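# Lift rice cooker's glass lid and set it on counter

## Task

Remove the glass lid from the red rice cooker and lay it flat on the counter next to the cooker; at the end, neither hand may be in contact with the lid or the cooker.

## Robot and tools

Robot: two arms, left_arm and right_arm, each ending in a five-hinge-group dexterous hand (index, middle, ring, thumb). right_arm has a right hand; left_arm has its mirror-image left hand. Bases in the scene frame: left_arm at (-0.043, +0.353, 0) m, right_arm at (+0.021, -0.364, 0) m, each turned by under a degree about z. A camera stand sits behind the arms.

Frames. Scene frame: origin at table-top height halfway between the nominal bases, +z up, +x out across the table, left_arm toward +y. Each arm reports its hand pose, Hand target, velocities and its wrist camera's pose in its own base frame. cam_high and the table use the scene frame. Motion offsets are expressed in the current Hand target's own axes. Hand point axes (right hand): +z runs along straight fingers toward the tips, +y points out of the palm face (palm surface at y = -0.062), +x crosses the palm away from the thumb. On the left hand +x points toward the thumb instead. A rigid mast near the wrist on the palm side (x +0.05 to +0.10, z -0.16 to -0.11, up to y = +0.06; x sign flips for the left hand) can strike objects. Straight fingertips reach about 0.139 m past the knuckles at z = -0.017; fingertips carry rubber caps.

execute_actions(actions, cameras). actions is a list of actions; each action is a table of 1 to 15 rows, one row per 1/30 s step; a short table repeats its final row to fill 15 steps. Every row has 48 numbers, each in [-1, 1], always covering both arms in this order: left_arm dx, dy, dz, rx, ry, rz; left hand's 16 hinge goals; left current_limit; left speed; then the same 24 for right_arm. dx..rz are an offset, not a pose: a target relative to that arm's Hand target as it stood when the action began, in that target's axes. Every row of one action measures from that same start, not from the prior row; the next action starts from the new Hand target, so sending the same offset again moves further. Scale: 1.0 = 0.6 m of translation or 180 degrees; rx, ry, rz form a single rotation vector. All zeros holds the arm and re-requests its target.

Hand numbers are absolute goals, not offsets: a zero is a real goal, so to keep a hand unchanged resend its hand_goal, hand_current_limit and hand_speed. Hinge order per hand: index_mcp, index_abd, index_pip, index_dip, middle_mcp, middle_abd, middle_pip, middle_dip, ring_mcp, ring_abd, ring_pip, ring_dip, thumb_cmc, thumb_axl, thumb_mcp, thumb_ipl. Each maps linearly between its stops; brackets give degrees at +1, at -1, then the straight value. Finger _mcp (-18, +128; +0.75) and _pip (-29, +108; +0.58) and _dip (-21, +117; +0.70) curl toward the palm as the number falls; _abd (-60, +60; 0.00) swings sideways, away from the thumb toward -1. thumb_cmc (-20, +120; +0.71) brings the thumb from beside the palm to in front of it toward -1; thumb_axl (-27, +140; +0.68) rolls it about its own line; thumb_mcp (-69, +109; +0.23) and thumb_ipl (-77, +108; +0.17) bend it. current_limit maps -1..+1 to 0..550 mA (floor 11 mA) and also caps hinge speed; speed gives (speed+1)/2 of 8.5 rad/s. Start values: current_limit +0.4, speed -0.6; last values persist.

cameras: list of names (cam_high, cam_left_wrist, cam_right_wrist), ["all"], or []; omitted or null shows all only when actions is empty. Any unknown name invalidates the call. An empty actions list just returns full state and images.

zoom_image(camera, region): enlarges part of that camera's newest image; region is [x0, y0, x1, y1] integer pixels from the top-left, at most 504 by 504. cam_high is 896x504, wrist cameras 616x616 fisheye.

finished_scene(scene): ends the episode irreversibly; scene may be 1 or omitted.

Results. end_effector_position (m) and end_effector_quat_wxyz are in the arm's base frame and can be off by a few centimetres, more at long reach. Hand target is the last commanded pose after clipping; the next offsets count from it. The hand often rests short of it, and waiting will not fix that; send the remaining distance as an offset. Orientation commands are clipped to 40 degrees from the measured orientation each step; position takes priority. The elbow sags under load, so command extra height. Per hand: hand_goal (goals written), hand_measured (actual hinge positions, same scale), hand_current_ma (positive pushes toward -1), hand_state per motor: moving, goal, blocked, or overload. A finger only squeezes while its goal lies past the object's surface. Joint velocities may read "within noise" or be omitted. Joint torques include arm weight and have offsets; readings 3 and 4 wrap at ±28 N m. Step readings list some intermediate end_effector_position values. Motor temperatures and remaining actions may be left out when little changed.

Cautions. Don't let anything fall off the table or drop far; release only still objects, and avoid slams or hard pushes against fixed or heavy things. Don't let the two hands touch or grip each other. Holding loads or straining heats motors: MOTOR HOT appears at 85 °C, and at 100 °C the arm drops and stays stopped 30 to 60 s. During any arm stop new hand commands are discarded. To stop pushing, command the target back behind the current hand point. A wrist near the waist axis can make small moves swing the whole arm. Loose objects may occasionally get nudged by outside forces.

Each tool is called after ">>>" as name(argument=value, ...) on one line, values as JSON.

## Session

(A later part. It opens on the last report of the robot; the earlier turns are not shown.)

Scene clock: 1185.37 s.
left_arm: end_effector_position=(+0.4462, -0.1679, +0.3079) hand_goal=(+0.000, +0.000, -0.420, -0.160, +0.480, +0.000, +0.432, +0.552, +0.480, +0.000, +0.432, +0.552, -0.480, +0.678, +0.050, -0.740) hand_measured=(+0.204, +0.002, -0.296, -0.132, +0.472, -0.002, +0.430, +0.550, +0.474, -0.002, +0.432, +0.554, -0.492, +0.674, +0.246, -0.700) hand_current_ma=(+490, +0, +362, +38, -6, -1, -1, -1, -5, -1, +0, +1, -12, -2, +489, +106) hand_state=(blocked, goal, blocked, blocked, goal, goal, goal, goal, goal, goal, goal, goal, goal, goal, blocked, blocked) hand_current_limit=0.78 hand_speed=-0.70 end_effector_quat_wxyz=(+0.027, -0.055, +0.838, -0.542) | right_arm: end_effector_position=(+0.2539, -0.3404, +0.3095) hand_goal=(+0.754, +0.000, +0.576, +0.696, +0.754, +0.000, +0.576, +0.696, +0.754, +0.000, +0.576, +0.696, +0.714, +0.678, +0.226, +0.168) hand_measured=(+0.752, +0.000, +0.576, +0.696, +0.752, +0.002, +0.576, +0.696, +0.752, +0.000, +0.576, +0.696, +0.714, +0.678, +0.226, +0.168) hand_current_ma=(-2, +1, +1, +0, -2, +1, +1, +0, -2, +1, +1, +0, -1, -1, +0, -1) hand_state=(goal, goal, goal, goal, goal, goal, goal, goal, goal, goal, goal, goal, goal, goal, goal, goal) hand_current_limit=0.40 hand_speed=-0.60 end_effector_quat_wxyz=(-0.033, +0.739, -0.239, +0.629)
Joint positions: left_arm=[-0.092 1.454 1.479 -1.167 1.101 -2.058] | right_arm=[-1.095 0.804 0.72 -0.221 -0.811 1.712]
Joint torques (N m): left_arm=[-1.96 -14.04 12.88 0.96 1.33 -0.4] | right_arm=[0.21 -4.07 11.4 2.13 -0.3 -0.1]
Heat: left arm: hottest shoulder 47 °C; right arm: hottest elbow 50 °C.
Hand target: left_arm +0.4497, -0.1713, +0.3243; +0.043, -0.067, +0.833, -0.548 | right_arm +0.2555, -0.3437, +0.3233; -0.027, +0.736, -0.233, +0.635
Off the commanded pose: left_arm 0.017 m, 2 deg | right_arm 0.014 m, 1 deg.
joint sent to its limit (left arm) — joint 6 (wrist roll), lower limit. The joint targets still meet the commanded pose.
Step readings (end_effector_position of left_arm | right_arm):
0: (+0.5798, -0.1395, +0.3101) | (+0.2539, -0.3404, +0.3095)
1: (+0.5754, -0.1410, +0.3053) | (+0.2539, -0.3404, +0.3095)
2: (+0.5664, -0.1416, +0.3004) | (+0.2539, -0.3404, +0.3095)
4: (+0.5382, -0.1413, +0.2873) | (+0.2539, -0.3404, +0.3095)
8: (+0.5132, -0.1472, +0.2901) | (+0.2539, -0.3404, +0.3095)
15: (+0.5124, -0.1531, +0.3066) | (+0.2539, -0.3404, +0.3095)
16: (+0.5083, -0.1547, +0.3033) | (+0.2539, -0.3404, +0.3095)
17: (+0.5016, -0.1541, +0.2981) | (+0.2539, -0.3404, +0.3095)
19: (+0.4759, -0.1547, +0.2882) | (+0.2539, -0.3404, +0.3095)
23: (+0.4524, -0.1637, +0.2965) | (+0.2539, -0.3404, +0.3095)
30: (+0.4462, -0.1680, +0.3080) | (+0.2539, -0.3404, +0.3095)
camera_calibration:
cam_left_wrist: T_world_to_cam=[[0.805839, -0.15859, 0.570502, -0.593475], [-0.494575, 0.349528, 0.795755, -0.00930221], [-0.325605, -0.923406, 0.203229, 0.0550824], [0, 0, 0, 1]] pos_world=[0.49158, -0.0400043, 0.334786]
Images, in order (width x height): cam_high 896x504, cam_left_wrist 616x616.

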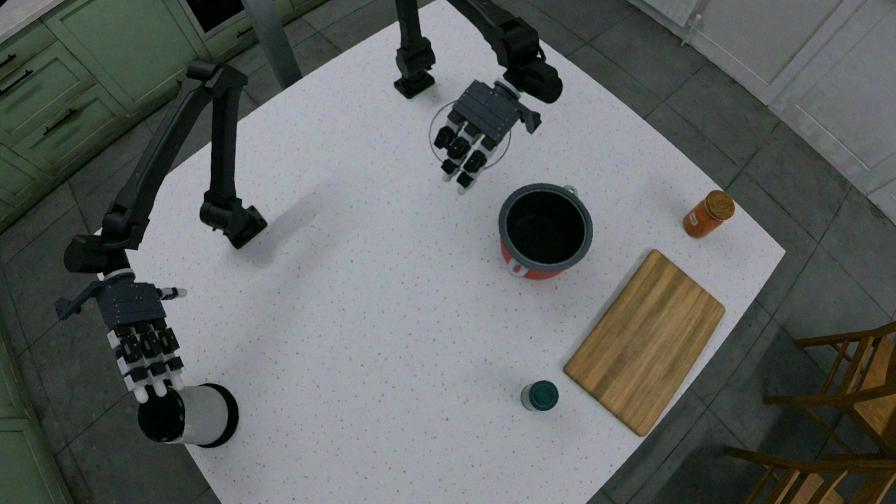

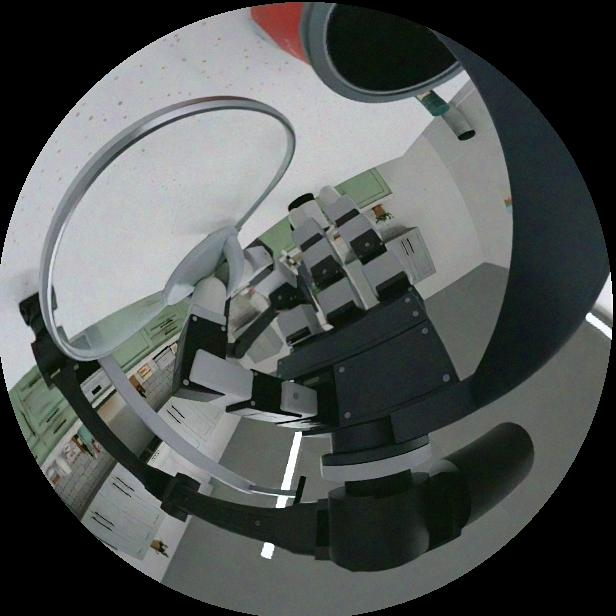

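>>> execute_actions(actions=[[[0,0.02,0.009,0.028,0.01,0, 0.0,0,-0.42,-0.16,0.48,0,0.431,0.551,0.48,0,0.431,0.551,-0.48,0.678,0.05,-0.74,0.78,-0.7, 0,0,0,0,0,0, 0.754,0,0.576,0.696,0.754,0,0.576,0.696,0.754,0,0.576,0.696,0.714,0.678,0.226,0.168,0.4,-0.6]],[[0,0.035,0.014,0.027,0.01,0, 0.0,0,-0.42,-0.16,0.48,0,0.431,0.551,0.48,0,0.431,0.551,-0.48,0.678,0.05,-0.74,0.78,-0.7, 0,0,0,0,0,0, 0.754,0,0.576,0.696,0.754,0,0.576,0.696,0.754,0,0.576,0.696,0.714,0.678,0.226,0.168,0.4,-0.6]]], cameras=["cam_high","cam_left_wrist"])

Scene clock: 1247.80 s.
left_arm: end_effector_position=(+0.4458, -0.1756, +0.2754) hand_goal=(+0.000, +0.000, -0.420, -0.160, +0.480, +0.000, +0.432, +0.552, +0.480, +0.000, +0.432, +0.552, -0.480, +0.678, +0.050, -0.740) hand_measured=(+0.204, +0.000, -0.296, -0.130, +0.470, -0.002, +0.430, +0.550, +0.472, -0.002, +0.430, +0.554, -0.490, +0.674, +0.246, -0.696) hand_current_ma=(+490, +0, +362, +45, -8, -1, -1, -1, -6, -1, -1, +1, -9, -2, +490, +117) hand_state=(blocked, goal, blocked, blocked, goal, goal, goal, goal, goal, goal, goal, goal, goal, goal, blocked, blocked) hand_current_limit=0.78 hand_speed=-0.70 end_effector_quat_wxyz=(+0.009, -0.038, +0.789, -0.613) | right_arm: end_effector_position=(+0.2539, -0.3404, +0.3095) hand_goal=(+0.754, +0.000, +0.576, +0.696, +0.754, +0.000, +0.576, +0.696, +0.754, +0.000, +0.576, +0.696, +0.714, +0.678, +0.226, +0.168) hand_measured=(+0.752, +0.000, +0.576, +0.696, +0.752, +0.002, +0.576, +0.696, +0.752, +0.000, +0.576, +0.696, +0.714, +0.678, +0.226, +0.168) hand_current_ma=(-2, +1, +1, +0, -2, +1, +1, +0, -2, +1, +1, +0, -1, -1, +0, -1) hand_state=(goal, goal, goal, goal, goal, goal, goal, goal, goal, goal, goal, goal, goal, goal, goal, goal) hand_current_limit=0.40 hand_speed=-0.60 end_effector_quat_wxyz=(-0.033, +0.739, -0.239, +0.629)
Joint positions: left_arm=[-0.057 1.473 1.349 -1.009 1.293 -2.058] | right_arm=[-1.095 0.804 0.72 -0.221 -0.811 1.712]
Joint torques (N m): left_arm=[-0.85 -14.45 11.43 1.25 1.62 -0.4] | right_arm=[0.15 -4.07 11.41 2.13 -0.3 -0.1]
Motor temperatures (°C): left_arm=[25 39 48 28 34 27] | right_arm=[29 26 51 25 26 26]
Heat: left arm: hottest elbow 48 °C; right arm: hottest elbow 51 °C.
Hand target: left_arm +0.4497, -0.1729, +0.2884; +0.023, -0.046, +0.783, -0.619 | right_arm +0.2555, -0.3437, +0.3233; -0.027, +0.736, -0.233, +0.635
Off the commanded pose: left_arm 0.014 m, 2 deg | right_arm 0.014 m, 1 deg.
joint sent to its limit (left arm) — joint 6 (wrist roll), lower limit. The joint targets still meet the commanded pose.
Step readings (end_effector_position of left_arm | right_arm):
0: (+0.4462, -0.1679, +0.3079) | (+0.2539, -0.3404, +0.3095)
1: (+0.4457, -0.1712, +0.3088) | (+0.2539, -0.3404, +0.3095)
2: (+0.4451, -0.1748, +0.3103) | (+0.2539, -0.3404, +0.3095)
4: (+0.4457, -0.1756, +0.3080) | (+0.2539, -0.3404, +0.3095)
8: (+0.4446, -0.1750, +0.3024) | (+0.2539, -0.3404, +0.3095)
15: (+0.4453, -0.1749, +0.3024) | (+0.2539, -0.3404, +0.3095)
16: (+0.4448, -0.1775, +0.3021) | (+0.2539, -0.3404, +0.3095)
17: (+0.4445, -0.1797, +0.3025) | (+0.2539, -0.3404, +0.3095)
19: (+0.4434, -0.1799, +0.2944) | (+0.2539, -0.3404, +0.3095)
23: (+0.4434, -0.1765, +0.2780) | (+0.2539, -0.3404, +0.3095)
30: (+0.4458, -0.1756, +0.2754) | (+0.2539, -0.3404, +0.3095)
camera_calibration:
cam_left_wrist: T_world_to_cam=[[0.801417, -0.093906, 0.590688, -0.568139], [-0.473316, 0.504196, 0.722328, 0.0569668], [-0.365654, -0.858468, 0.359624, 0.0406522], [0, 0, 0, 1]] pos_world=[0.497144, -0.0471755, 0.279824]
Images, in order (width x height): cam_high 896x504, cam_left_wrist 616x616.

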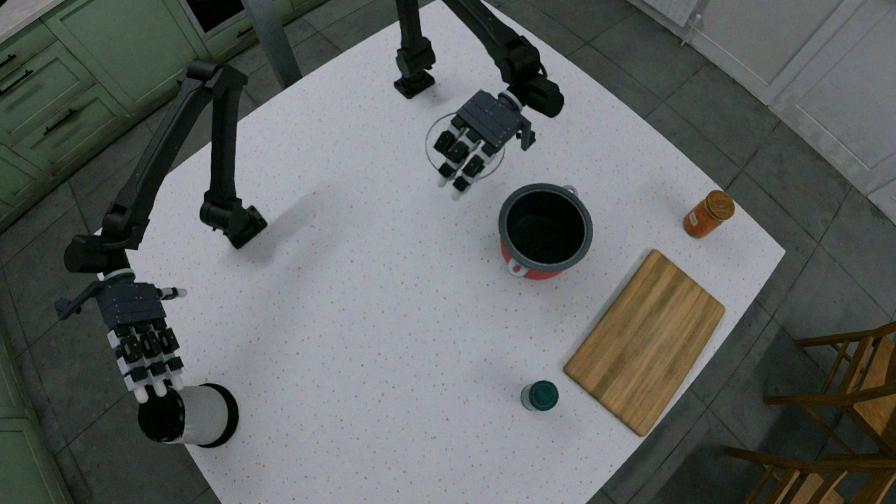

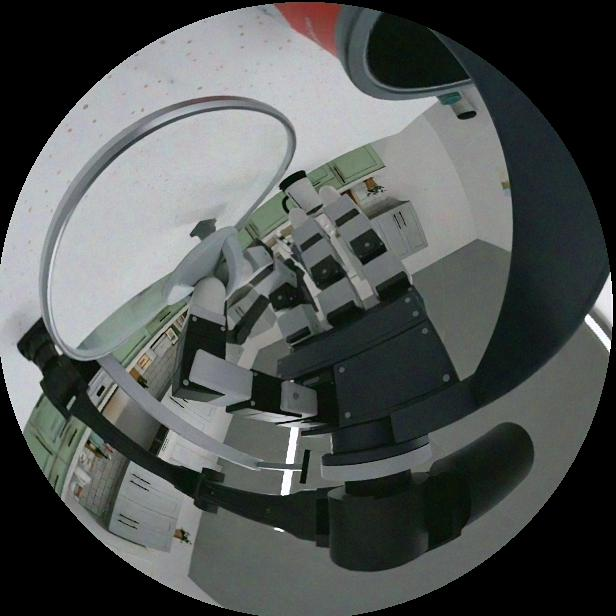

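>>> execute_actions(actions=[[[0,0.045,0.0115,0,0,0, 0.0,0,-0.42,-0.16,0.48,0,0.431,0.551,0.48,0,0.431,0.551,-0.48,0.678,0.05,-0.74,0.78,-0.7, 0,0,0,0,0,0, 0.754,0,0.576,0.696,0.754,0,0.576,0.696,0.754,0,0.576,0.696,0.714,0.678,0.226,0.168,0.4,-0.6]],[[0,0.045,0.0115,0,0,0, 0.0,0,-0.42,-0.16,0.48,0,0.431,0.551,0.48,0,0.431,0.551,-0.48,0.678,0.05,-0.74,0.78,-0.7, 0,0,0,0,0,0, 0.754,0,0.576,0.696,0.754,0,0.576,0.696,0.754,0,0.576,0.696,0.714,0.678,0.226,0.168,0.4,-0.6]],[[0,0.045,0.0115,0,0,0, 0.0,0,-0.42,-0.16,0.48,0,0.431,0.551,0.48,0,0.431,0.551,-0.48,0.678,0.05,-0.74,0.78,-0.7, 0,0,0,0,0,0, 0.754,0,0.576,0.696,0.754,0,0.576,0.696,0.754,0,0.576,0.696,0.714,0.678,0.226,0.168,0.4,-0.6]],[[0,0.045,0.0115,0,0,0, 0.0,0,-0.42,-0.16,0.48,0,0.431,0.551,0.48,0,0.431,0.551,-0.48,0.678,0.05,-0.74,0.78,-0.7, 0,0,0,0,0,0, 0.754,0,0.576,0.696,0.754,0,0.576,0.696,0.754,0,0.576,0.696,0.714,0.678,0.226,0.168,0.4,-0.6]]], cameras=["cam_high","cam_left_wrist"])

Scene clock: 1266.10 s.
left_arm: end_effector_position=(+0.4419, -0.1755, +0.1674) hand_goal=(+0.000, +0.000, -0.420, -0.160, +0.480, +0.000, +0.432, +0.552, +0.480, +0.000, +0.432, +0.552, -0.480, +0.678, +0.050, -0.740) hand_measured=(+0.204, +0.000, -0.296, -0.130, +0.470, -0.002, +0.430, +0.550, +0.472, -0.002, +0.430, +0.554, -0.490, +0.676, +0.246, -0.696) hand_current_ma=(+489, +0, +362, +45, -8, -1, -1, -1, -6, -1, -1, +1, -8, -2, +490, +117) hand_state=(blocked, goal, blocked, blocked, goal, goal, goal, goal, goal, goal, goal, goal, goal, goal, blocked, blocked) hand_current_limit=0.78 hand_speed=-0.70 end_effector_quat_wxyz=(+0.009, -0.039, +0.789, -0.613) | right_arm: end_effector_position=(+0.2539, -0.3404, +0.3095) hand_goal=(+0.754, +0.000, +0.576, +0.696, +0.754, +0.000, +0.576, +0.696, +0.754, +0.000, +0.576, +0.696, +0.714, +0.678, +0.226, +0.168) hand_measured=(+0.752, +0.000, +0.576, +0.696, +0.752, +0.002, +0.576, +0.696, +0.752, +0.000, +0.576, +0.696, +0.714, +0.678, +0.226, +0.168) hand_current_ma=(-2, +1, +1, +0, -2, +1, +1, +0, -2, +1, +1, +0, -1, -1, +0, -1) hand_state=(goal, goal, goal, goal, goal, goal, goal, goal, goal, goal, goal, goal, goal, goal, goal, goal) hand_current_limit=0.40 hand_speed=-0.60 end_effector_quat_wxyz=(-0.033, +0.739, -0.239, +0.629)
Joint positions: left_arm=[-0.057 1.536 1.125 -0.715 1.293 -2.065] | right_arm=[-1.095 0.804 0.72 -0.221 -0.811 1.712]
Joint torques (N m): left_arm=[-1.32 -14.39 10.39 1.28 1.56 -0.33] | right_arm=[0.21 -4.13 11.41 2.11 -0.3 -0.1]
Heat: left arm: hottest elbow 47 °C; right arm: hottest elbow 51 °C.
Hand target: left_arm +0.4475, -0.1749, +0.1770; +0.023, -0.046, +0.783, -0.619 | right_arm +0.2555, -0.3437, +0.3233; -0.027, +0.736, -0.233, +0.635
Off the commanded pose: left_arm 0.011 m, 2 deg | right_arm 0.014 m, 1 deg.
joint sent to its limit (left arm) — joint 6 (wrist roll), lower limit. The joint targets still meet the commanded pose.
Step readings (end_effector_position of left_arm | right_arm):
0: (+0.4458, -0.1756, +0.2754) | (+0.2539, -0.3404, +0.3095)
1: (+0.4463, -0.1759, +0.2728) | (+0.2539, -0.3404, +0.3095)
2: (+0.4473, -0.1762, +0.2705) | (+0.2539, -0.3404, +0.3095)
4: (+0.4468, -0.1759, +0.2617) | (+0.2539, -0.3404, +0.3095)
8: (+0.4433, -0.1755, +0.2499) | (+0.2539, -0.3404, +0.3095)
15: (+0.4443, -0.1756, +0.2491) | (+0.2539, -0.3404, +0.3095)
16: (+0.4447, -0.1759, +0.2468) | (+0.2539, -0.3404, +0.3095)
17: (+0.4459, -0.1761, +0.2446) | (+0.2539, -0.3404, +0.3095)
19: (+0.4456, -0.1758, +0.2362) | (+0.2539, -0.3404, +0.3095)
23: (+0.4424, -0.1756, +0.2240) | (+0.2539, -0.3404, +0.3095)
30: (+0.4434, -0.1756, +0.2224) | (+0.2539, -0.3404, +0.3095)
31: (+0.4438, -0.1758, +0.2201) | (+0.2539, -0.3404, +0.3095)
32: (+0.4451, -0.1760, +0.2177) | (+0.2539, -0.3404, +0.3095)
34: (+0.4451, -0.1758, +0.2093) | (+0.2539, -0.3404, +0.3095)
38: (+0.4417, -0.1755, +0.1966) | (+0.2539, -0.3404, +0.3095)
45: (+0.4426, -0.1756, +0.1948) | (+0.2539, -0.3404, +0.3095)
46: (+0.4430, -0.1758, +0.1926) | (+0.2539, -0.3404, +0.3095)
47: (+0.4444, -0.1760, +0.1903) | (+0.2539, -0.3404, +0.3095)
49: (+0.4446, -0.1757, +0.1823) | (+0.2539, -0.3404, +0.3095)
53: (+0.4413, -0.1755, +0.1697) | (+0.2539, -0.3404, +0.3095)
60: (+0.4418, -0.1755, +0.1674) | (+0.2539, -0.3404, +0.3095)
camera_calibration:
cam_left_wrist: T_world_to_cam=[[0.801926, -0.0921257, 0.590277, -0.500949], [-0.473594, 0.504254, 0.722105, 0.133263], [-0.364174, -0.858627, 0.360744, 0.077185], [0, 0, 0, 1]] pos_world=[0.492945, -0.0470753, 0.171625]
Images, in order (width x height): cam_high 896x504, cam_left_wrist 616x616.

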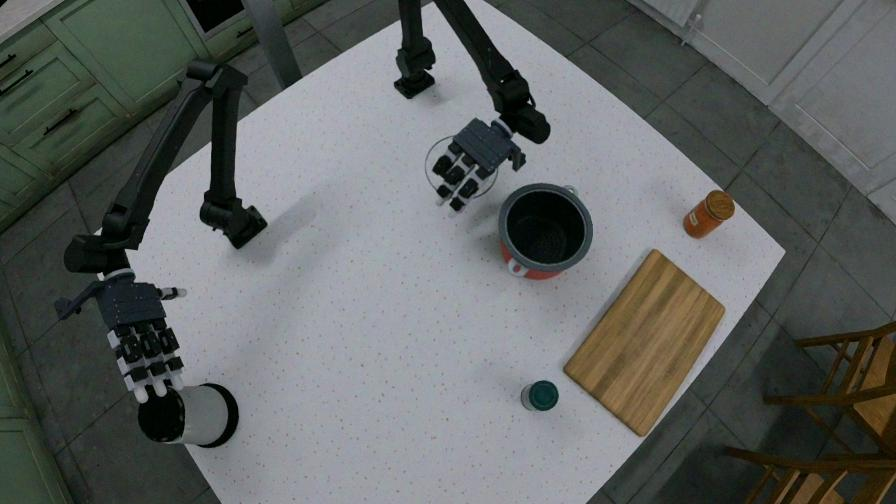

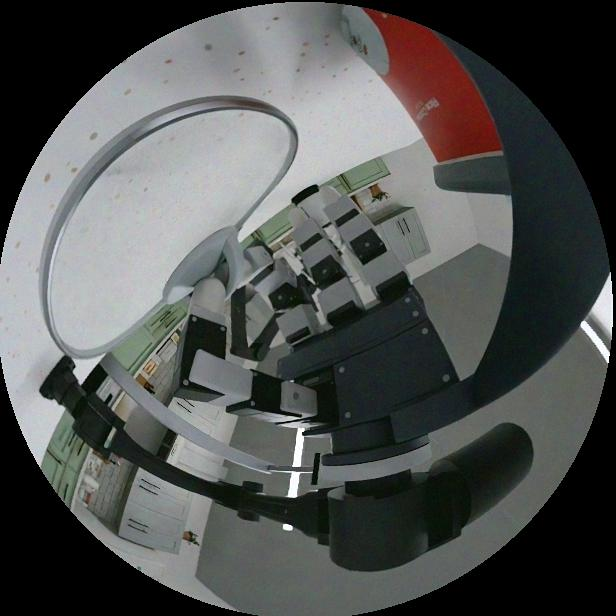

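>>> execute_actions(actions=[[[0,0.045,0.0115,0,0,0, 0.0,0,-0.42,-0.16,0.48,0,0.431,0.551,0.48,0,0.431,0.551,-0.48,0.678,0.05,-0.74,0.78,-0.7, 0,0,0,0,0,0, 0.754,0,0.576,0.696,0.754,0,0.576,0.696,0.754,0,0.576,0.696,0.714,0.678,0.226,0.168,0.4,-0.6]],[[0,0.045,0.0115,0,0,0, 0.0,0,-0.42,-0.16,0.48,0,0.431,0.551,0.48,0,0.431,0.551,-0.48,0.678,0.05,-0.74,0.78,-0.7, 0,0,0,0,0,0, 0.754,0,0.576,0.696,0.754,0,0.576,0.696,0.754,0,0.576,0.696,0.714,0.678,0.226,0.168,0.4,-0.6]],[[0,0.024,0.006,0,0,0, 0.0,0,-0.42,-0.16,0.48,0,0.431,0.551,0.48,0,0.431,0.551,-0.48,0.678,0.05,-0.74,0.78,-0.7, 0,0,0,0,0,0, 0.754,0,0.576,0.696,0.754,0,0.576,0.696,0.754,0,0.576,0.696,0.714,0.678,0.226,0.168,0.4,-0.6]]], cameras=["cam_high","cam_left_wrist"])

Scene clock: 1292.27 s.
left_arm: end_effector_position=(+0.4416, -0.1755, +0.1026) hand_goal=(+0.000, +0.000, -0.420, -0.160, +0.480, +0.000, +0.432, +0.552, +0.480, +0.000, +0.432, +0.552, -0.480, +0.678, +0.050, -0.740) hand_measured=(+0.204, +0.000, -0.296, -0.130, +0.470, -0.002, +0.430, +0.550, +0.472, -0.002, +0.430, +0.554, -0.490, +0.676, +0.246, -0.696) hand_current_ma=(+490, +0, +362, +45, -8, -1, -1, -1, -6, -1, -1, +1, -8, -2, +490, +117) hand_state=(blocked, goal, blocked, blocked, goal, goal, goal, goal, goal, goal, goal, goal, goal, goal, blocked, blocked) hand_current_limit=0.78 hand_speed=-0.70 end_effector_quat_wxyz=(+0.013, -0.037, +0.788, -0.614) | right_arm: end_effector_position=(+0.2539, -0.3404, +0.3095) hand_goal=(+0.754, +0.000, +0.576, +0.696, +0.754, +0.000, +0.576, +0.696, +0.754, +0.000, +0.576, +0.696, +0.714, +0.678, +0.226, +0.168) hand_measured=(+0.752, +0.000, +0.576, +0.696, +0.752, +0.002, +0.576, +0.696, +0.752, +0.000, +0.576, +0.696, +0.714, +0.678, +0.226, +0.168) hand_current_ma=(-2, +1, +1, +0, -2, +1, +1, +0, -2, +1, +1, +0, -1, -1, +0, -1) hand_state=(goal, goal, goal, goal, goal, goal, goal, goal, goal, goal, goal, goal, goal, goal, goal, goal) hand_current_limit=0.40 hand_speed=-0.60 end_effector_quat_wxyz=(-0.033, +0.739, -0.239, +0.629)
Joint positions: left_arm=[-0.057 1.616 1.028 -0.526 1.293 -2.068] | right_arm=[-1.095 0.804 0.72 -0.221 -0.811 1.712]
Joint torques (N m): left_arm=[-1.49 -14.27 9.13 1.35 1.52 -0.31] | right_arm=[0.15 -4.07 11.4 2.11 -0.3 -0.1]
Heat: left arm: hottest elbow 46 °C; right arm: hottest elbow 51 °C.
Hand target: left_arm +0.4461, -0.1761, +0.1065; +0.023, -0.046, +0.783, -0.619 | right_arm +0.2555, -0.3437, +0.3233; -0.027, +0.736, -0.233, +0.635
Off the commanded pose: left_arm 0.006 m, 2 deg | right_arm 0.014 m, 1 deg.
joint sent to its limit (left arm) — joint 6 (wrist roll), lower limit. The joint targets still meet the commanded pose.
Step readings (end_effector_position of left_arm | right_arm):
0: (+0.4419, -0.1755, +0.1674) | (+0.2539, -0.3404, +0.3095)
1: (+0.4423, -0.1757, +0.1655) | (+0.2539, -0.3404, +0.3095)
2: (+0.4439, -0.1759, +0.1634) | (+0.2539, -0.3404, +0.3095)
4: (+0.4441, -0.1757, +0.1559) | (+0.2539, -0.3404, +0.3095)
8: (+0.4411, -0.1755, +0.1432) | (+0.2539, -0.3404, +0.3095)
15: (+0.4412, -0.1755, +0.1403) | (+0.2539, -0.3404, +0.3095)
16: (+0.4417, -0.1757, +0.1382) | (+0.2539, -0.3404, +0.3095)
17: (+0.4434, -0.1759, +0.1365) | (+0.2539, -0.3404, +0.3095)
19: (+0.4438, -0.1757, +0.1291) | (+0.2539, -0.3404, +0.3095)
23: (+0.4411, -0.1755, +0.1164) | (+0.2539, -0.3404, +0.3095)
30: (+0.4405, -0.1754, +0.1128) | (+0.2539, -0.3404, +0.3095)
31: (+0.4411, -0.1755, +0.1120) | (+0.2539, -0.3404, +0.3095)
32: (+0.4420, -0.1756, +0.1113) | (+0.2539, -0.3404, +0.3095)
34: (+0.4428, -0.1756, +0.1085) | (+0.2539, -0.3404, +0.3095)
38: (+0.4421, -0.1756, +0.1038) | (+0.2539, -0.3404, +0.3095)
45: (+0.4416, -0.1755, +0.1026) | (+0.2539, -0.3404, +0.3095)
camera_calibration:
cam_left_wrist: T_world_to_cam=[[0.796717, -0.091085, 0.597449, -0.460847], [-0.480332, 0.504519, 0.717455, 0.183454], [-0.366774, -0.858582, 0.358208, 0.101862], [0, 0, 0, 1]] pos_world=[0.492644, -0.0470752, 0.107225]
Images, in order (width x height): cam_high 896x504, cam_left_wrist 616x616.

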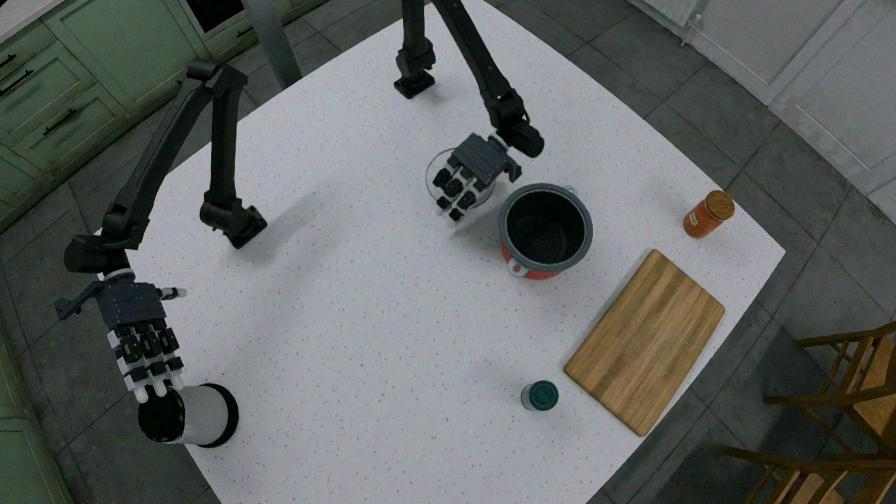

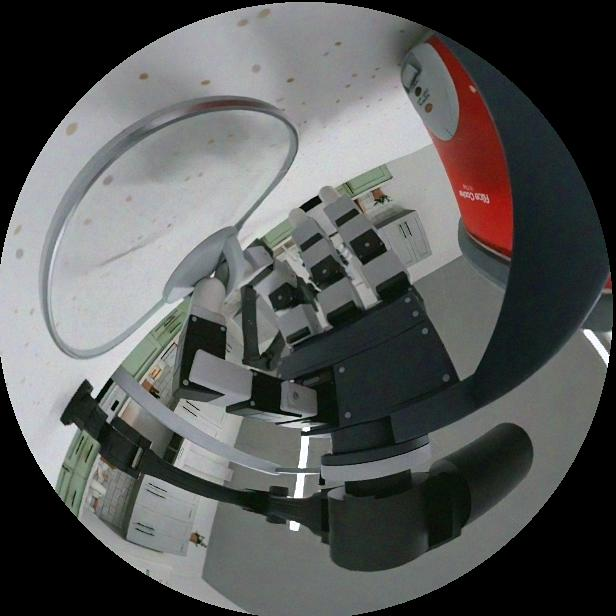

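>>> execute_actions(actions=[[[0,0.032,0.008,0,0,0, 0.0,0,-0.42,-0.16,0.48,0,0.431,0.551,0.48,0,0.431,0.551,-0.48,0.678,0.05,-0.74,0.78,-0.7, 0,0,0,0,0,0, 0.754,0,0.576,0.696,0.754,0,0.576,0.696,0.754,0,0.576,0.696,0.714,0.678,0.226,0.168,0.4,-0.6]],[[0,0.016,0.004,0,0,0, 0.0,0,-0.42,-0.16,0.48,0,0.431,0.551,0.48,0,0.431,0.551,-0.48,0.678,0.05,-0.74,0.78,-0.7, 0,0,0,0,0,0, 0.754,0,0.576,0.696,0.754,0,0.576,0.696,0.754,0,0.576,0.696,0.714,0.678,0.226,0.168,0.4,-0.6]]], cameras=["cam_high","cam_left_wrist"])

Scene clock: 1310.47 s.
left_arm: end_effector_position=(+0.4420, -0.1755, +0.0748) hand_goal=(+0.000, +0.000, -0.420, -0.160, +0.480, +0.000, +0.432, +0.552, +0.480, +0.000, +0.432, +0.552, -0.480, +0.678, +0.050, -0.740) hand_measured=(+0.204, +0.000, -0.296, -0.130, +0.470, -0.002, +0.430, +0.550, +0.472, -0.002, +0.430, +0.554, -0.488, +0.676, +0.246, -0.696) hand_current_ma=(+489, +0, +362, +45, -8, -1, -1, -1, -6, -1, -1, +1, -7, -2, +490, +117) hand_state=(blocked, goal, blocked, blocked, goal, goal, goal, goal, goal, goal, goal, goal, goal, goal, blocked, blocked) hand_current_limit=0.78 hand_speed=-0.70 end_effector_quat_wxyz=(+0.015, -0.035, +0.788, -0.614) | right_arm: end_effector_position=(+0.2539, -0.3404, +0.3095) hand_goal=(+0.754, +0.000, +0.576, +0.696, +0.754, +0.000, +0.576, +0.696, +0.754, +0.000, +0.576, +0.696, +0.714, +0.678, +0.226, +0.168) hand_measured=(+0.752, +0.000, +0.576, +0.696, +0.752, +0.002, +0.576, +0.696, +0.752, +0.000, +0.576, +0.696, +0.714, +0.678, +0.226, +0.168) hand_current_ma=(-2, +1, +1, +0, -2, +1, +1, +0, -2, +1, +1, +0, -1, -1, +0, -1) hand_state=(goal, goal, goal, goal, goal, goal, goal, goal, goal, goal, goal, goal, goal, goal, goal, goal) hand_current_limit=0.40 hand_speed=-0.60 end_effector_quat_wxyz=(-0.033, +0.739, -0.239, +0.629)
Joint positions: left_arm=[-0.057 1.661 0.996 -0.444 1.293 -2.068] | right_arm=[-1.095 0.804 0.72 -0.221 -0.811 1.712]
Joint velocities: left_arm=[-0.005 -0.005 0.002 0.046 -0.022 0.081] | right_arm=[within noise]
Joint torques (N m): left_arm=[-1.61 -14.1 8.58 1.33 1.52 -0.31] | right_arm=[0.15 -4.07 11.41 2.13 -0.3 -0.1]
Heat: left arm: hottest elbow 44 °C; right arm: hottest elbow 51 °C.
Hand target: left_arm +0.4456, -0.1765, +0.0769; +0.023, -0.046, +0.783, -0.619 | right_arm +0.2555, -0.3437, +0.3233; -0.027, +0.736, -0.233, +0.635
Off the commanded pose: left_arm 0.004 m, 2 deg | right_arm 0.014 m, 1 deg.
joint sent to its limit (left arm) — joint 6 (wrist roll), lower limit. The joint targets still meet the commanded pose.
Step readings (end_effector_position of left_arm | right_arm):
0: (+0.4416, -0.1755, +0.1026) | (+0.2539, -0.3404, +0.3095)
1: (+0.4420, -0.1757, +0.1014) | (+0.2539, -0.3404, +0.3095)
2: (+0.4434, -0.1758, +0.0999) | (+0.2539, -0.3404, +0.3095)
4: (+0.4441, -0.1758, +0.0942) | (+0.2539, -0.3404, +0.3095)
8: (+0.4414, -0.1755, +0.0831) | (+0.2539, -0.3404, +0.3095)
15: (+0.4401, -0.1754, +0.0799) | (+0.2539, -0.3404, +0.3095)
16: (+0.4406, -0.1754, +0.0793) | (+0.2539, -0.3404, +0.3095)
17: (+0.4414, -0.1755, +0.0790) | (+0.2539, -0.3404, +0.3095)
19: (+0.4423, -0.1755, +0.0776) | (+0.2539, -0.3404, +0.3095)
23: (+0.4424, -0.1755, +0.0754) | (+0.2539, -0.3404, +0.3095)
30: (+0.4420, -0.1755, +0.0748) | (+0.2539, -0.3404, +0.3095)
camera_calibration:
cam_left_wrist: T_world_to_cam=[[0.793994, -0.0909026, 0.60109, -0.443586], [-0.48372, 0.504426, 0.715241, 0.205119], [-0.368223, -0.858657, 0.35654, 0.112752], [0, 0, 0, 1]] pos_world=[0.492943, -0.0469752, 0.0797249]
Images, in order (width x height): cam_high 896x504, cam_left_wrist 616x616.

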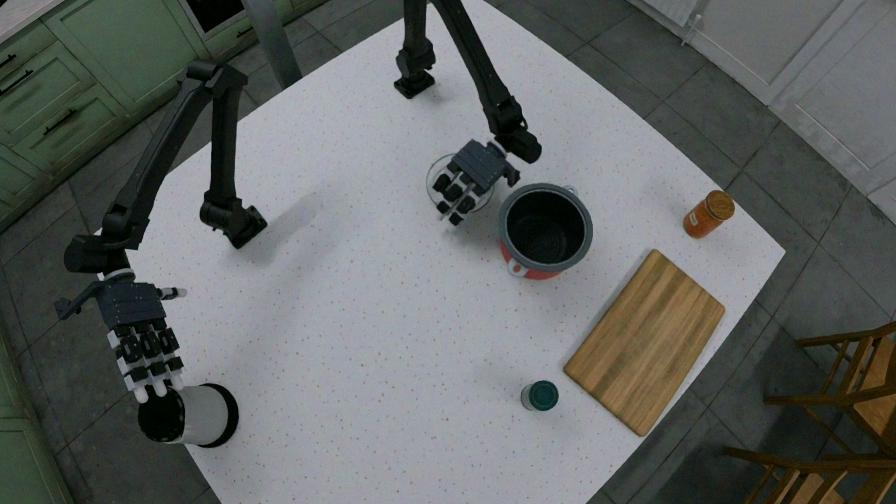

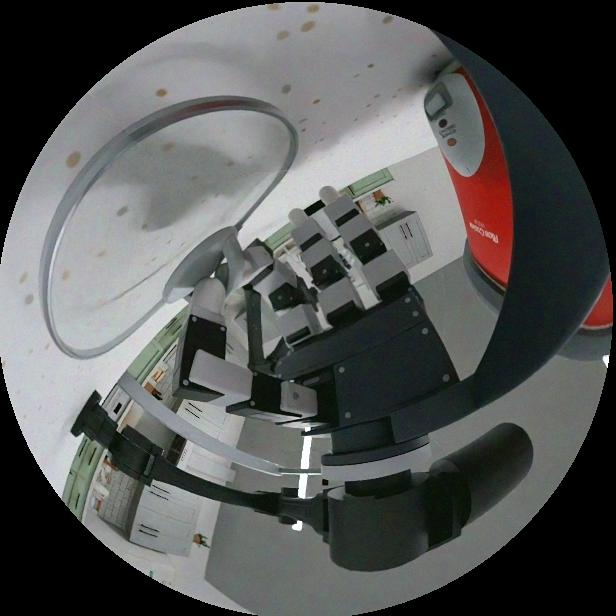

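>>> execute_actions(actions=[[[0,0.016,0.004,0,0,0, 0.0,0,-0.42,-0.16,0.48,0,0.431,0.551,0.48,0,0.431,0.551,-0.48,0.678,0.05,-0.74,0.78,-0.7, 0,0,0,0,0,0, 0.754,0,0.576,0.696,0.754,0,0.576,0.696,0.754,0,0.576,0.696,0.714,0.678,0.226,0.168,0.4,-0.6]]], cameras=["cam_high","cam_left_wrist"])

>>> zoom_image(camera="cam_left_wrist", region=[10, 70, 340, 400])

Scene clock: 1316.87 s.
left_arm: end_effector_position=(+0.4409, -0.1755, +0.0632) hand_goal=(+0.000, +0.000, -0.420, -0.160, +0.480, +0.000, +0.432, +0.552, +0.480, +0.000, +0.432, +0.552, -0.480, +0.678, +0.050, -0.740) hand_measured=(+0.204, +0.000, -0.296, -0.130, +0.470, -0.002, +0.430, +0.550, +0.472, -0.002, +0.430, +0.554, -0.488, +0.676, +0.246, -0.696) hand_current_ma=(+489, +0, +362, +45, -8, -1, -1, -1, -6, -1, -1, +1, -7, -2, +490, +117) hand_state=(blocked, goal, blocked, blocked, goal, goal, goal, goal, goal, goal, goal, goal, goal, goal, blocked, blocked) hand_current_limit=0.78 hand_speed=-0.70 end_effector_quat_wxyz=(+0.013, -0.037, +0.788, -0.614) | right_arm: end_effector_position=(+0.2539, -0.3404, +0.3095) hand_goal=(+0.754, +0.000, +0.576, +0.696, +0.754, +0.000, +0.576, +0.696, +0.754, +0.000, +0.576, +0.696, +0.714, +0.678, +0.226, +0.168) hand_measured=(+0.752, +0.000, +0.576, +0.696, +0.752, +0.002, +0.576, +0.696, +0.752, +0.000, +0.576, +0.696, +0.714, +0.678, +0.226, +0.168) hand_current_ma=(-2, +1, +1, +0, -2, +1, +1, +0, -2, +1, +1, +0, -1, -1, +0, -1) hand_state=(goal, goal, goal, goal, goal, goal, goal, goal, goal, goal, goal, goal, goal, goal, goal, goal) hand_current_limit=0.40 hand_speed=-0.60 end_effector_quat_wxyz=(-0.033, +0.739, -0.239, +0.629)
Joint positions: left_arm=[-0.057 1.681 0.984 -0.417 1.293 -2.068] | right_arm=[-1.095 0.804 0.72 -0.221 -0.811 1.712]
Joint torques (N m): left_arm=[-1.67 -14.51 8.5 1.35 1.52 -0.31] | right_arm=[0.21 -4.13 11.41 2.13 -0.3 -0.1]
Heat: left arm: hottest elbow 44 °C; right arm: hottest elbow 51 °C.
Hand target: left_arm +0.4453, -0.1767, +0.0669; +0.023, -0.046, +0.783, -0.619 | right_arm +0.2555, -0.3437, +0.3233; -0.027, +0.736, -0.233, +0.635
Off the commanded pose: left_arm 0.006 m, 2 deg | right_arm 0.014 m, 1 deg.
joint sent to its limit (left arm) — joint 6 (wrist roll), lower limit. The joint targets still meet the commanded pose.
Step readings (end_effector_position of left_arm | right_arm):
0: (+0.4420, -0.1755, +0.0748) | (+0.2539, -0.3404, +0.3095)
1: (+0.4422, -0.1756, +0.0740) | (+0.2539, -0.3404, +0.3095)
2: (+0.4429, -0.1756, +0.0733) | (+0.2539, -0.3404, +0.3095)
4: (+0.4434, -0.1756, +0.0704) | (+0.2539, -0.3404, +0.3095)
8: (+0.4419, -0.1756, +0.0650) | (+0.2539, -0.3404, +0.3095)
15: (+0.4409, -0.1755, +0.0632) | (+0.2539, -0.3404, +0.3095)
camera_calibration:
cam_left_wrist: T_world_to_cam=[[0.796924, -0.0909558, 0.597192, -0.436819], [-0.480139, 0.504543, 0.717567, 0.211233], [-0.366576, -0.858582, 0.358411, 0.115694], [0, 0, 0, 1]] pos_world=[0.491944, -0.0469752, 0.0678252]
Images, in order (width x height): cam_high 896x504, cam_left_wrist 616x616.

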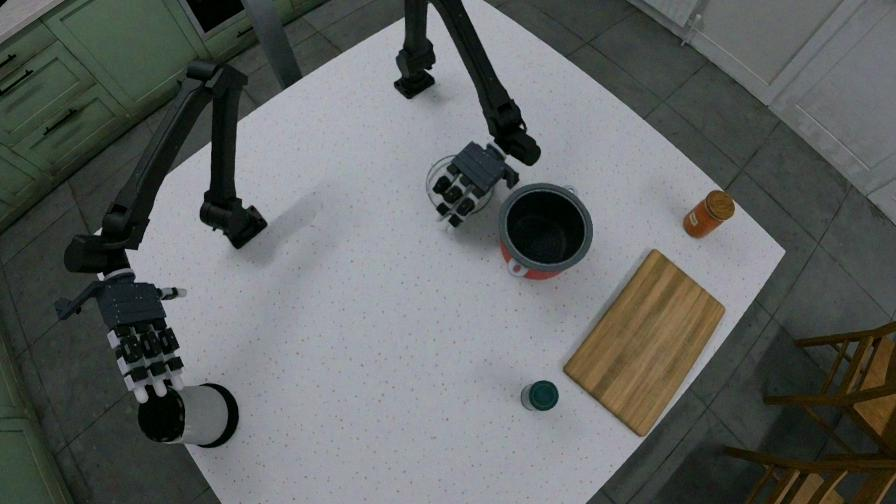

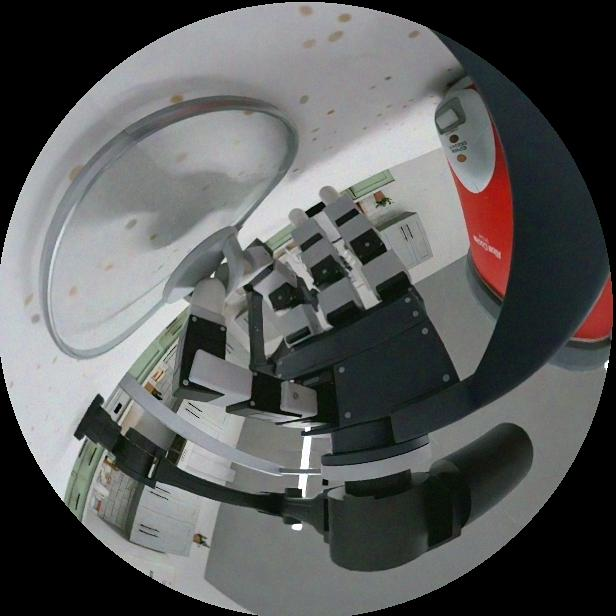

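Scaled by 1.527 from the camera's 616x616 image, which has a finer 880x880 frame.

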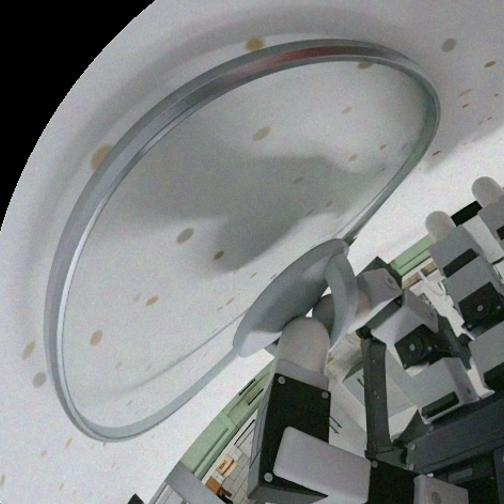

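>>> execute_actions(actions=[[[0,0.013,0.0035,0,0,0, 0.0,0,-0.42,-0.16,0.48,0,0.431,0.551,0.48,0,0.431,0.551,-0.48,0.678,0.05,-0.74,0.78,-0.7, 0,0,0,0,0,0, 0.754,0,0.576,0.696,0.754,0,0.576,0.696,0.754,0,0.576,0.696,0.714,0.678,0.226,0.168,0.4,-0.6]]], cameras=["cam_left_wrist"])

>>> zoom_image(camera="cam_left_wrist", region=[10, 70, 340, 400])

Scene clock: 1330.03 s.
left_arm: end_effector_position=(+0.4429, -0.1756, +0.0592) hand_goal=(+0.000, +0.000, -0.420, -0.160, +0.480, +0.000, +0.432, +0.552, +0.480, +0.000, +0.432, +0.552, -0.480, +0.678, +0.050, -0.740) hand_measured=(+0.204, -0.002, -0.296, -0.130, +0.470, -0.002, +0.430, +0.550, +0.472, -0.002, +0.430, +0.554, -0.490, +0.676, +0.246, -0.696) hand_current_ma=(+489, -1, +362, +45, -8, -1, -1, -1, -6, -1, -1, +1, -8, -2, +490, +117) hand_state=(blocked, goal, blocked, blocked, goal, goal, goal, goal, goal, goal, goal, goal, goal, goal, blocked, blocked) hand_current_limit=0.78 hand_speed=-0.70 end_effector_quat_wxyz=(+0.017, -0.034, +0.788, -0.614) | right_arm: end_effector_position=(+0.2539, -0.3404, +0.3095) hand_goal=(+0.754, +0.000, +0.576, +0.696, +0.754, +0.000, +0.576, +0.696, +0.754, +0.000, +0.576, +0.696, +0.714, +0.678, +0.226, +0.168) hand_measured=(+0.752, +0.000, +0.576, +0.696, +0.752, +0.002, +0.576, +0.696, +0.752, +0.000, +0.576, +0.696, +0.714, +0.678, +0.226, +0.168) hand_current_ma=(-2, +1, +1, +0, -2, +1, +1, +0, -2, +1, +1, +0, -1, -1, +0, -1) hand_state=(goal, goal, goal, goal, goal, goal, goal, goal, goal, goal, goal, goal, goal, goal, goal, goal) hand_current_limit=0.40 hand_speed=-0.60 end_effector_quat_wxyz=(-0.033, +0.739, -0.239, +0.629)
Joint positions: left_arm=[-0.057 1.689 0.98 -0.395 1.293 -2.068] | right_arm=[-1.095 0.804 0.72 -0.221 -0.811 1.712]
Joint torques (N m): left_arm=[-1.67 -14.04 8.13 1.35 1.5 -0.3] | right_arm=[0.15 -4.07 11.41 2.13 -0.3 -0.1]
Motor temperatures (°C): left_arm=[25 39 43 28 36 27] | right_arm=[29 26 51 25 26 26]
Heat: left arm: hottest elbow 43 °C; right arm: hottest elbow 51 °C.
Hand target: left_arm +0.4451, -0.1769, +0.0588; +0.022, -0.046, +0.783, -0.619 | right_arm +0.2555, -0.3437, +0.3233; -0.027, +0.736, -0.233, +0.635
Off the commanded pose: left_arm 0.003 m, 2 deg | right_arm 0.014 m, 1 deg.
joint sent to its limit (left arm) — joint 6 (wrist roll), lower limit. The joint targets still meet the commanded pose.
Step readings (end_effector_position of left_arm | right_arm):
0: (+0.4409, -0.1755, +0.0632) | (+0.2539, -0.3404, +0.3095)
1: (+0.4413, -0.1755, +0.0629) | (+0.2539, -0.3404, +0.3095)
2: (+0.4420, -0.1756, +0.0624) | (+0.2539, -0.3404, +0.3095)
4: (+0.4429, -0.1756, +0.0608) | (+0.2539, -0.3404, +0.3095)
8: (+0.4429, -0.1756, +0.0592) | (+0.2539, -0.3404, +0.3095)
15: (+0.4429, -0.1756, +0.0592) | (+0.2539, -0.3404, +0.3095)
camera_calibration:
cam_left_wrist: T_world_to_cam=[[0.790763, -0.0905979, 0.60538, -0.433657], [-0.487493, 0.504904, 0.712336, 0.218763], [-0.370195, -0.858408, 0.355093, 0.119602], [0, 0, 0, 1]] pos_world=[0.493842, -0.047075, 0.064225]
Images, in order (width x height): cam_left_wrist 616x616.

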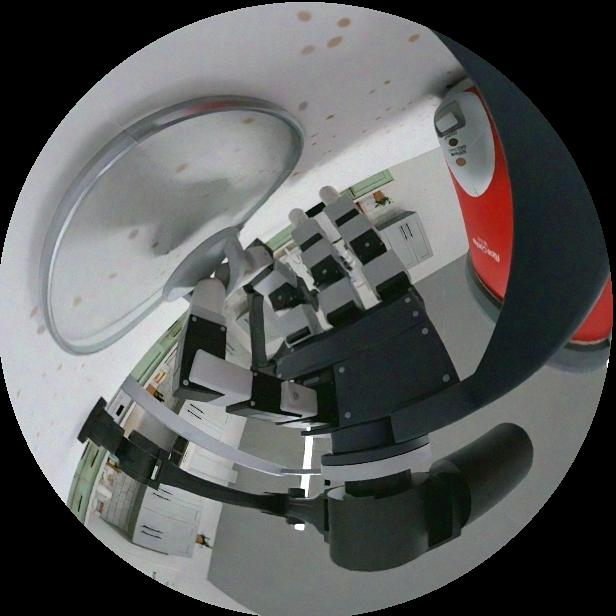

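Scaled by 1.527 from the camera's 616x616 image, which has a finer 880x880 frame.

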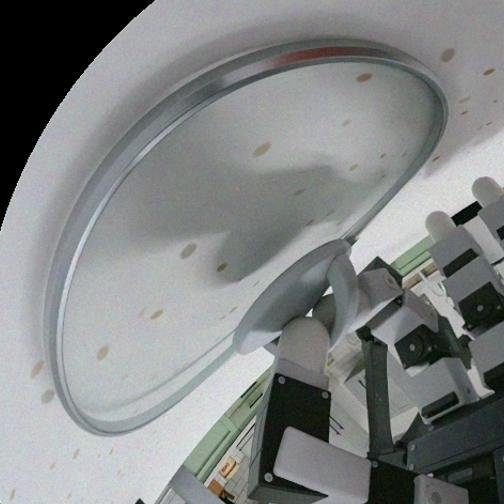

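>>> execute_actions(actions=[[[0,0.013,0.0035,0,0,0, 0.0,0,-0.42,-0.16,0.48,0,0.431,0.551,0.48,0,0.431,0.551,-0.48,0.678,0.05,-0.74,0.78,-0.7, 0,0,0,0,0,0, 0.754,0,0.576,0.696,0.754,0,0.576,0.696,0.754,0,0.576,0.696,0.714,0.678,0.226,0.168,0.4,-0.6]]], cameras=["cam_left_wrist"])

>>> zoom_image(camera="cam_left_wrist", region=[10, 70, 340, 400])

Scene clock: 1338.90 s.
left_arm: end_effector_position=(+0.4441, -0.1762, +0.0557) hand_goal=(+0.000, +0.000, -0.420, -0.160, +0.480, +0.000, +0.432, +0.552, +0.480, +0.000, +0.432, +0.552, -0.480, +0.678, +0.050, -0.740) hand_measured=(+0.204, -0.004, -0.298, -0.134, +0.470, -0.002, +0.430, +0.550, +0.472, -0.002, +0.430, +0.554, -0.490, +0.676, +0.246, -0.696) hand_current_ma=(+489, -2, +356, +36, -8, -1, -1, -1, -6, -1, -1, +1, -8, -1, +490, +117) hand_state=(blocked, goal, blocked, blocked, goal, goal, goal, goal, goal, goal, goal, goal, goal, goal, blocked, blocked) hand_current_limit=0.78 hand_speed=-0.70 end_effector_quat_wxyz=(+0.019, -0.030, +0.787, -0.616) | right_arm: end_effector_position=(+0.2539, -0.3404, +0.3095) hand_goal=(+0.754, +0.000, +0.576, +0.696, +0.754, +0.000, +0.576, +0.696, +0.754, +0.000, +0.576, +0.696, +0.714, +0.678, +0.226, +0.168) hand_measured=(+0.752, +0.000, +0.576, +0.696, +0.752, +0.002, +0.576, +0.696, +0.752, +0.000, +0.576, +0.696, +0.714, +0.678, +0.226, +0.168) hand_current_ma=(-2, +1, +1, +0, -2, +1, +1, +0, -2, +1, +1, +0, -1, -1, +0, -1) hand_state=(goal, goal, goal, goal, goal, goal, goal, goal, goal, goal, goal, goal, goal, goal, goal, goal) hand_current_limit=0.40 hand_speed=-0.60 end_effector_quat_wxyz=(-0.033, +0.739, -0.239, +0.629)
Joint positions: left_arm=[-0.057 1.697 0.976 -0.374 1.298 -2.068] | right_arm=[-1.095 0.804 0.72 -0.221 -0.811 1.712]
Joint torques (N m): left_arm=[-1.73 -13.57 7.84 1.37 1.3 -0.3] | right_arm=[0.15 -4.07 11.41 2.13 -0.3 -0.1]
Heat: left arm: hottest elbow 43 °C; right arm: hottest elbow 51 °C.
Hand target: left_arm +0.4450, -0.1772, +0.0508; +0.023, -0.046, +0.783, -0.619 | right_arm +0.2555, -0.3437, +0.3233; -0.027, +0.736, -0.233, +0.635
Off the commanded pose: left_arm 0.005 m, 2 deg | right_arm 0.014 m, 1 deg.
joint sent to its limit (left arm) — joint 6 (wrist roll), lower limit. The joint targets still meet the commanded pose.
Step readings (end_effector_position of left_arm | right_arm):
0: (+0.4429, -0.1756, +0.0592) | (+0.2539, -0.3404, +0.3095)
1: (+0.4432, -0.1757, +0.0588) | (+0.2539, -0.3404, +0.3095)
2: (+0.4438, -0.1757, +0.0584) | (+0.2539, -0.3404, +0.3095)
4: (+0.4443, -0.1758, +0.0565) | (+0.2539, -0.3404, +0.3095)
8: (+0.4441, -0.1762, +0.0557) | (+0.2539, -0.3404, +0.3095)
15: (+0.4441, -0.1762, +0.0557) | (+0.2539, -0.3404, +0.3095)
camera_calibration:
cam_left_wrist: T_world_to_cam=[[0.785355, -0.0893829, 0.612558, -0.430364], [-0.492384, 0.509549, 0.705633, 0.225529], [-0.3752, -0.855787, 0.356166, 0.123408], [0, 0, 0, 1]] pos_world=[0.495338, -0.0477738, 0.0605284]
Images, in order (width x height): cam_left_wrist 616x616.

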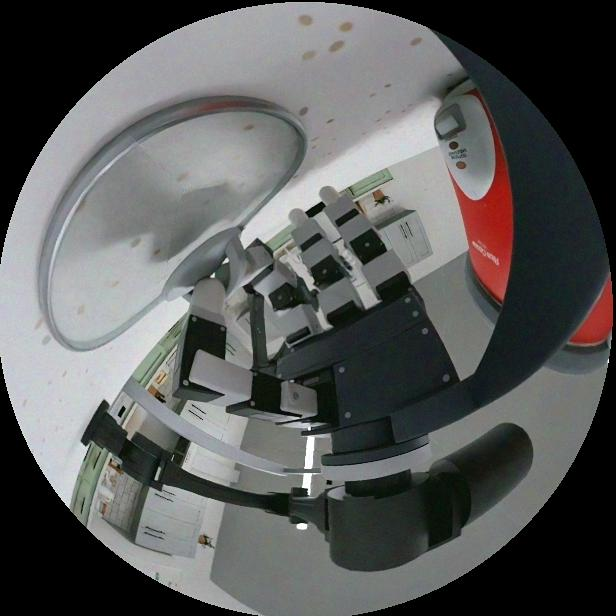

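Scaled by 1.527 from the camera's 616x616 image, which has a finer 880x880 frame.

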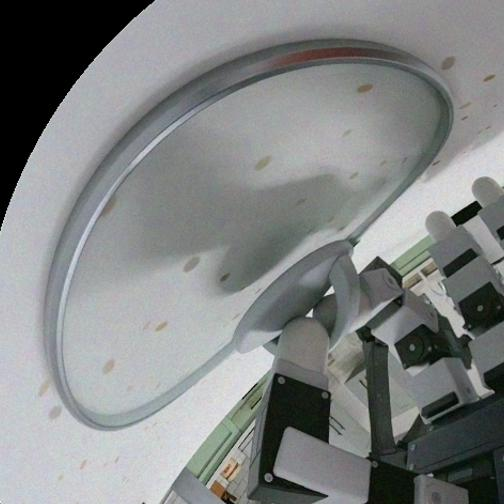

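>>> execute_actions(actions=[[[0,0.01,0.003,0,0,0, 0.0,0,-0.42,-0.16,0.48,0,0.431,0.551,0.48,0,0.431,0.551,-0.48,0.678,0.05,-0.74,0.78,-0.7, 0,0,0,0,0,0, 0.754,0,0.576,0.696,0.754,0,0.576,0.696,0.754,0,0.576,0.696,0.714,0.678,0.226,0.168,0.4,-0.6]]], cameras=["cam_high","cam_left_wrist"])

>>> zoom_image(camera="cam_left_wrist", region=[10, 70, 340, 400])

>>> zoom_image(camera="cam_high", region=[400, 110, 560, 260])

Scene clock: 1349.57 s.
left_arm: end_effector_position=(+0.4443, -0.1766, +0.0553) hand_goal=(+0.000, +0.000, -0.420, -0.160, +0.480, +0.000, +0.432, +0.552, +0.480, +0.000, +0.432, +0.552, -0.480, +0.678, +0.050, -0.740) hand_measured=(+0.204, -0.004, -0.298, -0.134, +0.470, -0.002, +0.430, +0.550, +0.472, -0.002, +0.430, +0.554, -0.490, +0.676, +0.246, -0.696) hand_current_ma=(+490, -2, +356, +36, -8, -1, -1, -1, -6, -1, -1, +1, -8, -1, +490, +117) hand_state=(blocked, goal, blocked, blocked, goal, goal, goal, goal, goal, goal, goal, goal, goal, goal, blocked, blocked) hand_current_limit=0.78 hand_speed=-0.70 end_effector_quat_wxyz=(+0.020, -0.030, +0.786, -0.618) | right_arm: end_effector_position=(+0.2539, -0.3404, +0.3095) hand_goal=(+0.754, +0.000, +0.576, +0.696, +0.754, +0.000, +0.576, +0.696, +0.754, +0.000, +0.576, +0.696, +0.714, +0.678, +0.226, +0.168) hand_measured=(+0.752, +0.000, +0.576, +0.696, +0.752, +0.002, +0.576, +0.696, +0.752, +0.000, +0.576, +0.696, +0.714, +0.678, +0.226, +0.168) hand_current_ma=(-2, +1, +1, +0, -2, +1, +1, +0, -2, +1, +1, +0, -1, -1, +0, -1) hand_state=(goal, goal, goal, goal, goal, goal, goal, goal, goal, goal, goal, goal, goal, goal, goal, goal) hand_current_limit=0.40 hand_speed=-0.60 end_effector_quat_wxyz=(-0.033, +0.739, -0.239, +0.629)
Joint positions: left_arm=[-0.057 1.698 0.974 -0.363 1.301 -2.075] | right_arm=[-1.095 0.804 0.72 -0.221 -0.811 1.712]
Joint torques (N m): left_arm=[-1.85 -12.75 7.6 1.59 1.17 -0.23] | right_arm=[0.15 -4.07 11.41 2.13 -0.3 -0.1]
Heat: left arm: hottest elbow 42 °C; right arm: hottest elbow 51 °C.
Hand target: left_arm +0.4449, -0.1775, +0.0445; +0.023, -0.046, +0.783, -0.619 | right_arm +0.2555, -0.3437, +0.3233; -0.027, +0.736, -0.233, +0.635
Off the commanded pose: left_arm 0.011 m, 2 deg | right_arm 0.014 m, 1 deg.
joint sent to its limit (left arm) — joint 6 (wrist roll), lower limit. The joint targets still meet the commanded pose.
Step readings (end_effector_position of left_arm | right_arm):
0: (+0.4441, -0.1762, +0.0557) | (+0.2539, -0.3404, +0.3095)
1: (+0.4442, -0.1763, +0.0554) | (+0.2539, -0.3404, +0.3095)
2: (+0.4444, -0.1764, +0.0553) | (+0.2539, -0.3404, +0.3095)
4: (+0.4442, -0.1766, +0.0552) | (+0.2539, -0.3404, +0.3095)
8: (+0.4443, -0.1766, +0.0553) | (+0.2539, -0.3404, +0.3095)
15: (+0.4443, -0.1766, +0.0553) | (+0.2539, -0.3404, +0.3095)
camera_calibration:
cam_left_wrist: T_world_to_cam=[[0.784455, -0.0871863, 0.614027, -0.429586], [-0.493591, 0.511677, 0.703245, 0.227117], [-0.375497, -0.854743, 0.358353, 0.123419], [0, 0, 0, 1]] pos_world=[0.495438, -0.048173, 0.0598308]
Images, in order (width x height): cam_high 896x504, cam_left_wrist 616x616.

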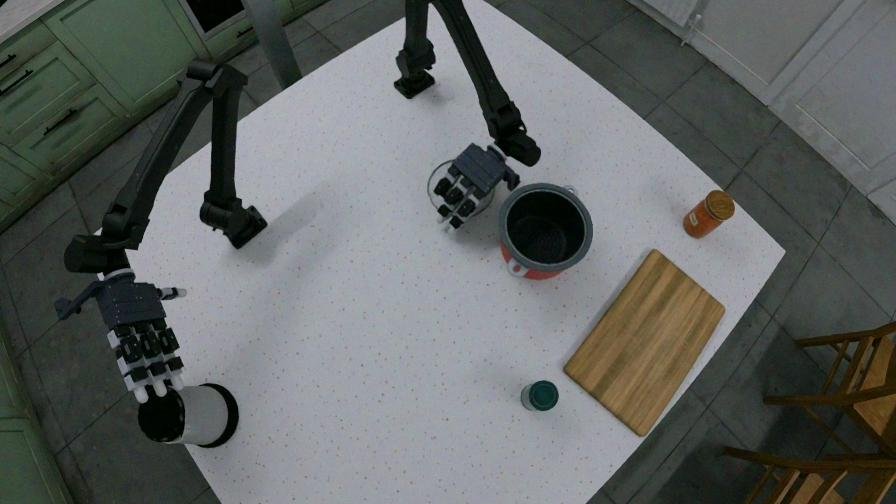

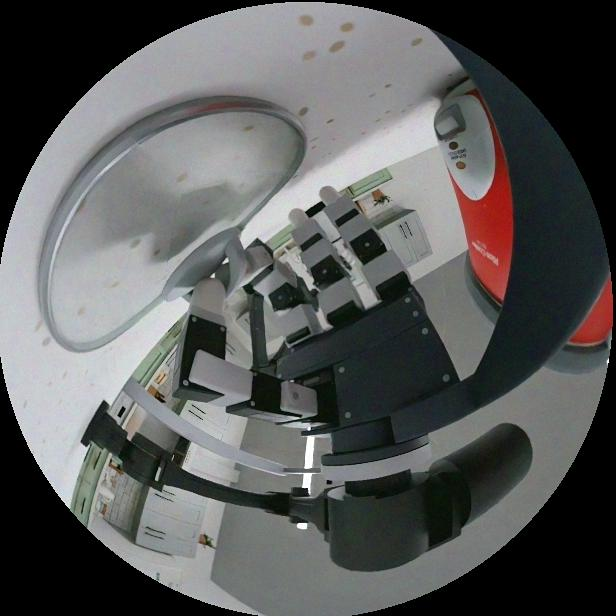

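Scaled by 1.527 from the camera's 616x616 image, which has a finer 880x880 frame.

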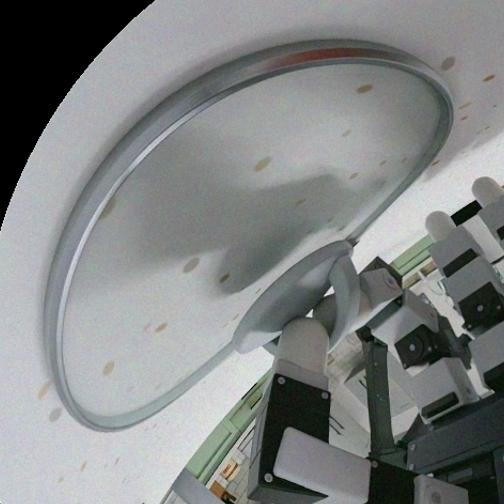

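Scaled by 3.150 from the camera's 896x504 image, which has a finer 1280x720 frame.

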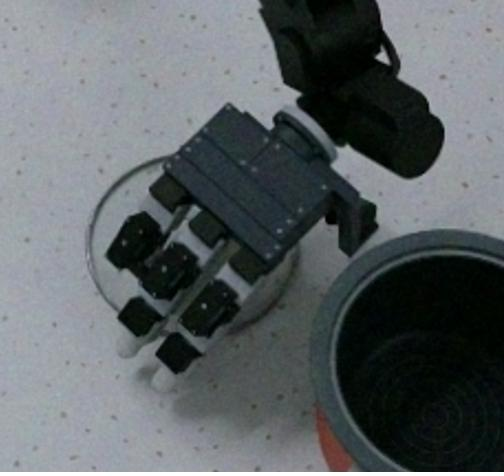

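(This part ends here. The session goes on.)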